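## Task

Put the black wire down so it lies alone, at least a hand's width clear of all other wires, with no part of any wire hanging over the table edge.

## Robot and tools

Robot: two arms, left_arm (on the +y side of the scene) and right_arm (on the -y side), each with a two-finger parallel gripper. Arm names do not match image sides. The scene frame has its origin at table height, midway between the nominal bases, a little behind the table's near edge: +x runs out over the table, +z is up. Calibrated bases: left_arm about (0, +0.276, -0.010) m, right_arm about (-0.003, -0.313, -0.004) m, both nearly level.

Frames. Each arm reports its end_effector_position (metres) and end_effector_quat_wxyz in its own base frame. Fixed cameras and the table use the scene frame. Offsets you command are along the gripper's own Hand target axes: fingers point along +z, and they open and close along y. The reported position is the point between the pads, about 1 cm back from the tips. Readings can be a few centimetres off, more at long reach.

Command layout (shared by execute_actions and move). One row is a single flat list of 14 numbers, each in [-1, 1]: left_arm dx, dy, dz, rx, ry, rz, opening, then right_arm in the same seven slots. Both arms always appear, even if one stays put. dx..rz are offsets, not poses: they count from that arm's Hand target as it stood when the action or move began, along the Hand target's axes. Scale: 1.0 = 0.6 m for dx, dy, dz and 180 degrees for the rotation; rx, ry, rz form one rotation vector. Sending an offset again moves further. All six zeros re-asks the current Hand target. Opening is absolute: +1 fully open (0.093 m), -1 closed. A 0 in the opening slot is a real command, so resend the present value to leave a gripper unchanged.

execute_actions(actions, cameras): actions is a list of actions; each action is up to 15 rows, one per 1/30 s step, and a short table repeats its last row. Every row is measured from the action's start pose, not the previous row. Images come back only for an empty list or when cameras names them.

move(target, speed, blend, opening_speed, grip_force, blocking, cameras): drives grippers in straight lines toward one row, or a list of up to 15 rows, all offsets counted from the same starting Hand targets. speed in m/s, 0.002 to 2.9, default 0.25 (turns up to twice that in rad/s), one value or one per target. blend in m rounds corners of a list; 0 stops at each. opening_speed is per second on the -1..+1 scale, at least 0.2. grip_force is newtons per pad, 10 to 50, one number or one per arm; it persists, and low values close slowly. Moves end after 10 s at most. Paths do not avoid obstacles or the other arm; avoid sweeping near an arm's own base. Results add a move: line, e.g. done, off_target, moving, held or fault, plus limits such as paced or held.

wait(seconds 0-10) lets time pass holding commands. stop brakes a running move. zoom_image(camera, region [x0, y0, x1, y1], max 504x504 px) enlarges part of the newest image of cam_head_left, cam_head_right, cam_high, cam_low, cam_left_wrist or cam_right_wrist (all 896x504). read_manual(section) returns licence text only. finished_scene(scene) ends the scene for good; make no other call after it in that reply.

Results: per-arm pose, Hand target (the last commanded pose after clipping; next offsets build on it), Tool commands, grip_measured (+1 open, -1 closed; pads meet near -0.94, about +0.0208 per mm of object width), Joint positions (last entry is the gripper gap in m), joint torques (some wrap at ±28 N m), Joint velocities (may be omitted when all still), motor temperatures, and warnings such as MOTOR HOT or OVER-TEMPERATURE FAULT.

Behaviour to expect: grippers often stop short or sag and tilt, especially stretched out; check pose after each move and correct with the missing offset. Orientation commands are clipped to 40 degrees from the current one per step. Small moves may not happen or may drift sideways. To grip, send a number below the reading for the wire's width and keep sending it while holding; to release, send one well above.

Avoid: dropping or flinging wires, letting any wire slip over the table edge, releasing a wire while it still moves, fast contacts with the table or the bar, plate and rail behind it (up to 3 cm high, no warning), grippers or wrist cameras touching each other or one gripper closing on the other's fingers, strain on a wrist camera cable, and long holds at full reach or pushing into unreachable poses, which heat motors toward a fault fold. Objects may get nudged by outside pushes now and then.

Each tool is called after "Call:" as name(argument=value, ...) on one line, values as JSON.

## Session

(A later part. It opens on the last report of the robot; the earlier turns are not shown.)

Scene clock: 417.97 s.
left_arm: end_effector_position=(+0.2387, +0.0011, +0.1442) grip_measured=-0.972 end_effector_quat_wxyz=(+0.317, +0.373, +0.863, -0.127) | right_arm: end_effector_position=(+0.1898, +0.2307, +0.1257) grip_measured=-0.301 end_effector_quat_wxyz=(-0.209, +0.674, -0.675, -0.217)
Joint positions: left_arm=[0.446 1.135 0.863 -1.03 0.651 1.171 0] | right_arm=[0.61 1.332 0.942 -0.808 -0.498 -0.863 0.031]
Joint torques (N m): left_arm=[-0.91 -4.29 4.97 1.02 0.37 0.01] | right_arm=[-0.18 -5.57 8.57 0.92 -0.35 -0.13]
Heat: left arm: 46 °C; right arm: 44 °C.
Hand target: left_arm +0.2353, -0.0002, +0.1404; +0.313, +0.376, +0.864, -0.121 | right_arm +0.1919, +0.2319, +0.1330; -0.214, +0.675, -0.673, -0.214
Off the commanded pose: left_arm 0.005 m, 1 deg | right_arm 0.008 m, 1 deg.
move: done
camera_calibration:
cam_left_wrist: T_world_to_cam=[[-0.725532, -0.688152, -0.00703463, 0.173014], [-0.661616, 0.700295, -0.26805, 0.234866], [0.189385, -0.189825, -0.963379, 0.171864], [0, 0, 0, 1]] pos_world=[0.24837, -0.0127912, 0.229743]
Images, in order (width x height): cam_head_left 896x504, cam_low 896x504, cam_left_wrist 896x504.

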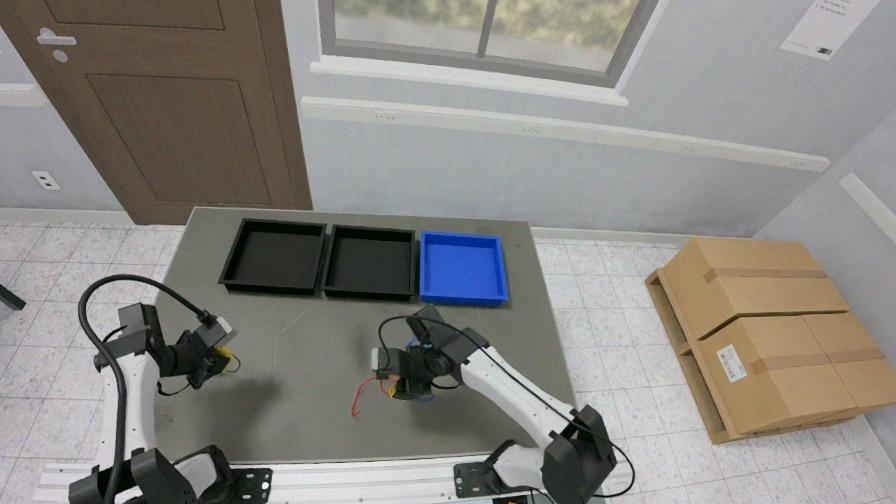

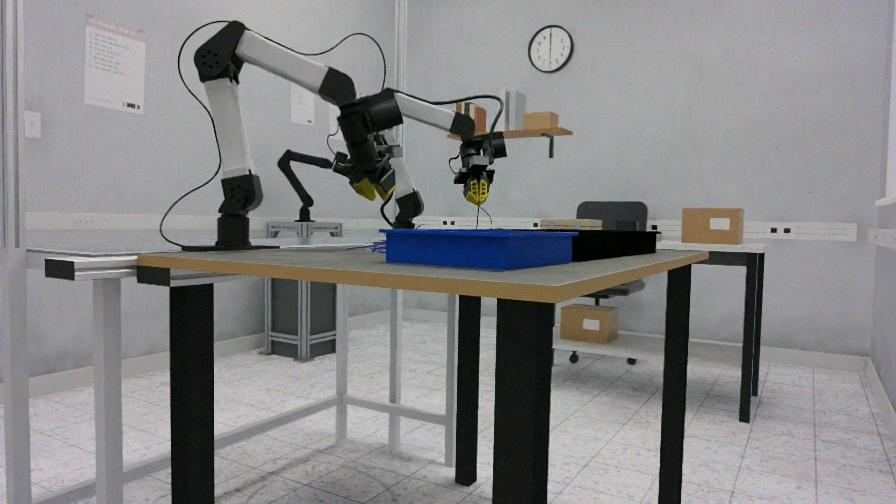

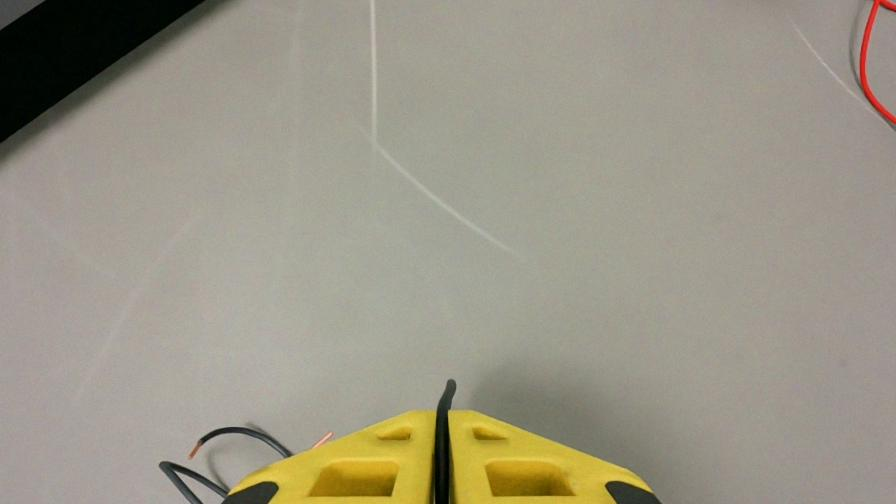

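Call:
move(target=[[0.105,-0.0043,0.129,0,0,0,-1,0,0,0,0,0,0,-0.3],[0.105,-0.0043,0.129,0,0,0,-0.3,0,0,0,0,0,0,-0.3],[0,0,0,0,0,0,-0.3,0,0,0,0,0,0,-0.3]], speed=0.18, opening_speed=1.0, cameras=["cam_head_left","cam_left_wrist","cam_high"])

Scene clock: 431.03 s.
left_arm: end_effector_position=(+0.2344, -0.0022, +0.1330) grip_measured=-0.302 end_effector_quat_wxyz=(+0.312, +0.369, +0.866, -0.131) | right_arm: end_effector_position=(+0.1897, +0.2306, +0.1257) grip_measured=-0.301 end_effector_quat_wxyz=(-0.208, +0.674, -0.675, -0.217)
Joint positions: left_arm=[0.437 1.122 0.815 -1 0.645 1.155 0.031] | right_arm=[0.61 1.332 0.942 -0.809 -0.498 -0.863 0.031]
Joint torques (N m): left_arm=[-0.14 -3.22 8.53 0.74 0.42 0.15] | right_arm=[-0.23 -5.56 8.53 0.94 -0.37 -0.13]
Heat: left arm: 46 °C; right arm: 45 °C.
Hand target: left_arm +0.2353, -0.0002, +0.1405; +0.313, +0.376, +0.864, -0.121 | right_arm +0.1919, +0.2319, +0.1329; -0.214, +0.675, -0.673, -0.214
Off the commanded pose: left_arm 0.008 m, 1 deg | right_arm 0.008 m, 1 deg.
move: done; target 2's new opening was sent with left_arm's hand 0.011 m and 2 deg from that target
camera_calibration:
cam_left_wrist: T_world_to_cam=[[-0.722287, -0.69156, 0.00683711, 0.164944], [-0.668755, 0.695882, -0.261754, 0.232152], [0.17626, -0.193634, -0.96511, 0.164548], [0, 0, 0, 1]] pos_world=[0.245386, -0.01562, 0.218446]
Images, in order (width x height): cam_head_left 896x504, cam_high 896x504, cam_left_wrist 896x504.

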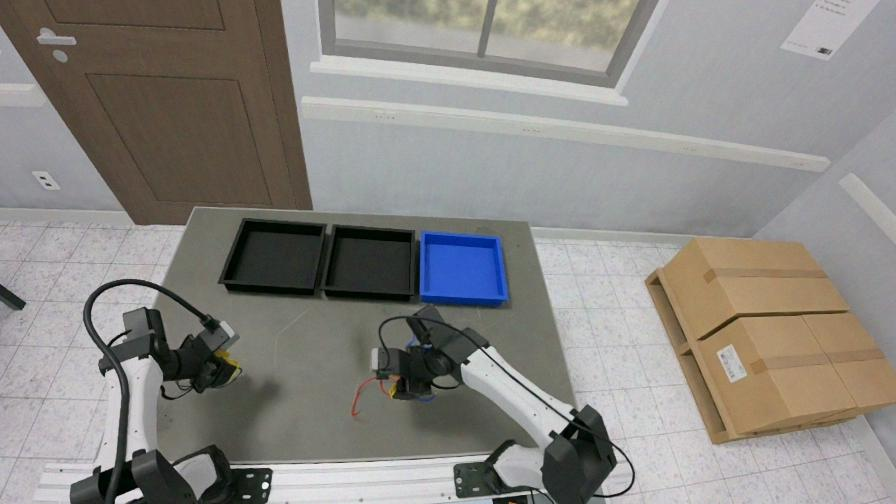

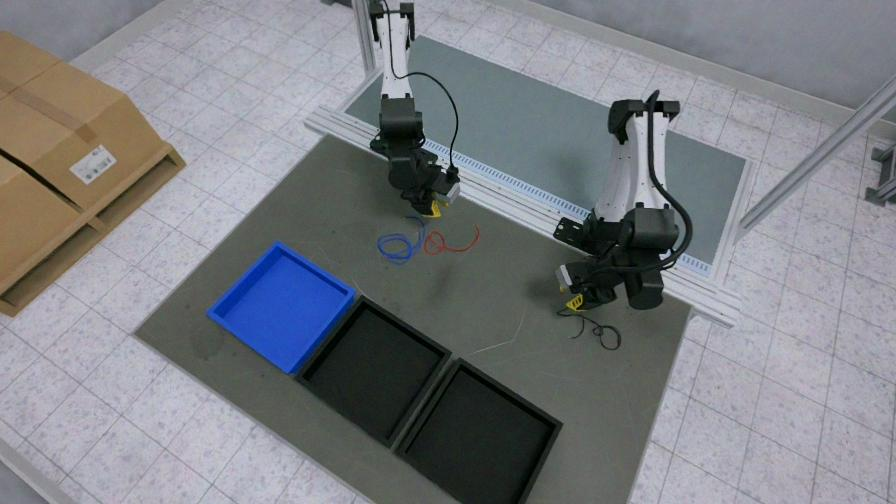

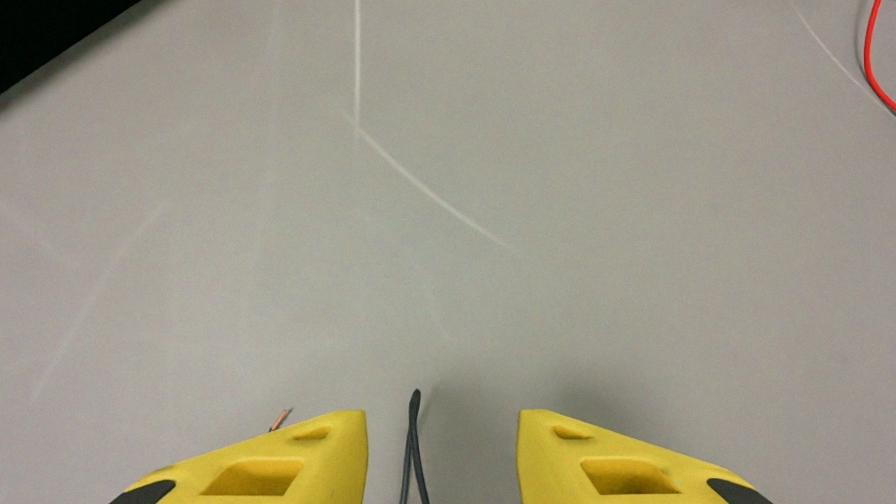

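Call:
zoom_image(camera="cam_high", region=[500, 230, 720, 370])

Call:
zoom_image(camera="cam_high", region=[350, 150, 650, 370])

Scaled by 2.291.

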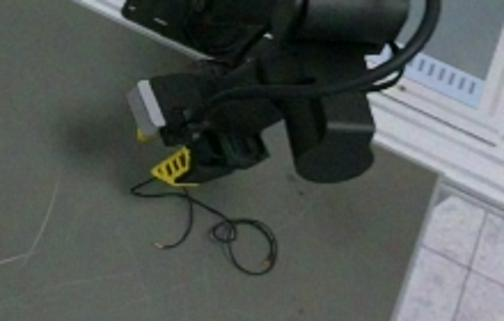

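Scaled by 1.680.

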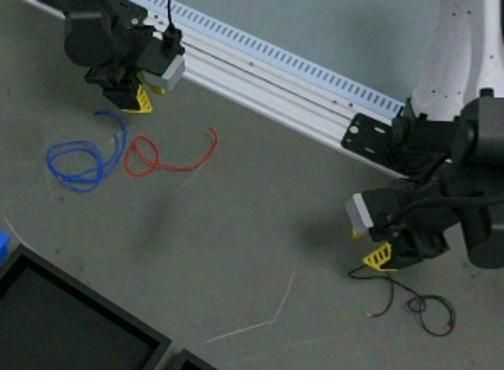

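Call:
move(target=[-0.084,0.0035,-0.103,0,0,0,-0.3,0,0,0,0,0,0,-0.3], speed=0.2, cameras=["cam_high","cam_left_wrist"])

Call:
zoom_image(camera="cam_high", region=[350, 190, 690, 380])

Scene clock: 442.83 s.
left_arm: end_effector_position=(+0.2360, -0.0012, +0.2161) grip_measured=-0.302 end_effector_quat_wxyz=(+0.316, +0.371, +0.864, -0.125) | right_arm: end_effector_position=(+0.1897, +0.2306, +0.1257) grip_measured=-0.301 end_effector_quat_wxyz=(-0.208, +0.674, -0.675, -0.217)
Joint positions: left_arm=[0.437 1.147 1.158 -1.302 0.644 1.156 0.031] | right_arm=[0.61 1.332 0.942 -0.809 -0.498 -0.863 0.031]
Joint torques (N m): left_arm=[-0.13 -2.13 8.14 0.74 0.43 0.14] | right_arm=[-0.13 -5.55 8.53 0.94 -0.34 -0.13]
Heat: left arm: 48 °C; right arm: 46 °C.
Hand target: left_arm +0.2353, -0.0002, +0.2202; +0.313, +0.376, +0.864, -0.121 | right_arm +0.1919, +0.2319, +0.1329; -0.214, +0.675, -0.673, -0.214
Off the commanded pose: left_arm 0.004 m, 1 deg | right_arm 0.008 m, 1 deg.
move: done
camera_calibration:
cam_left_wrist: T_world_to_cam=[[-0.722238, -0.691585, -0.00908111, 0.169621], [-0.665076, 0.698039, -0.265357, 0.254202], [0.189856, -0.185612, -0.964107, 0.241198], [0, 0, 0, 1]] pos_world=[0.245777, -0.0153663, 0.301535]
Images, in order (width x height): cam_high 896x504, cam_left_wrist 896x504.

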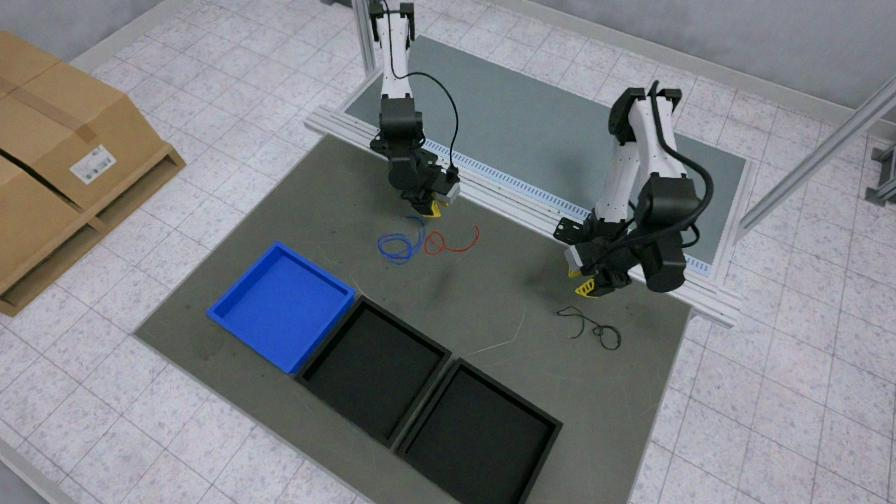

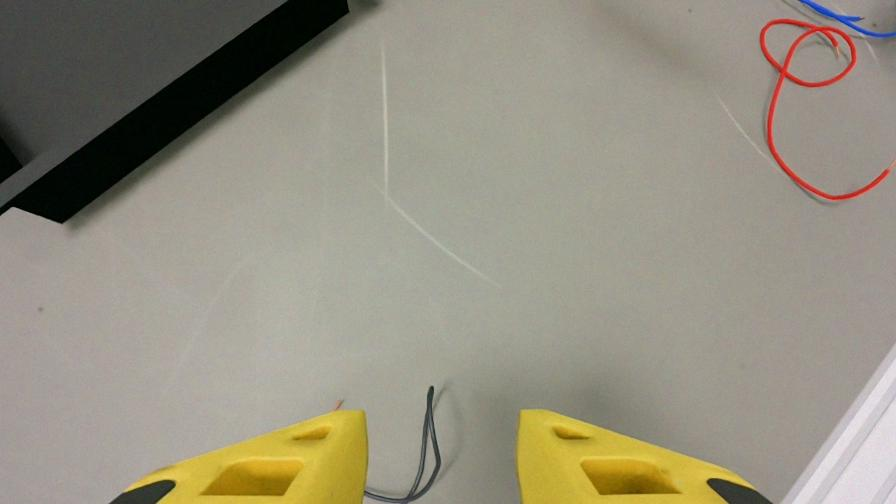

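Scaled by 1.482.

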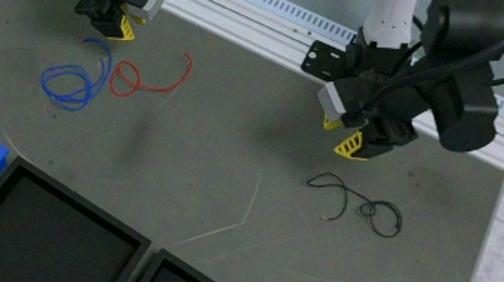

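Call:
finished_scene(scene=2)

The scene is finished: the task was done.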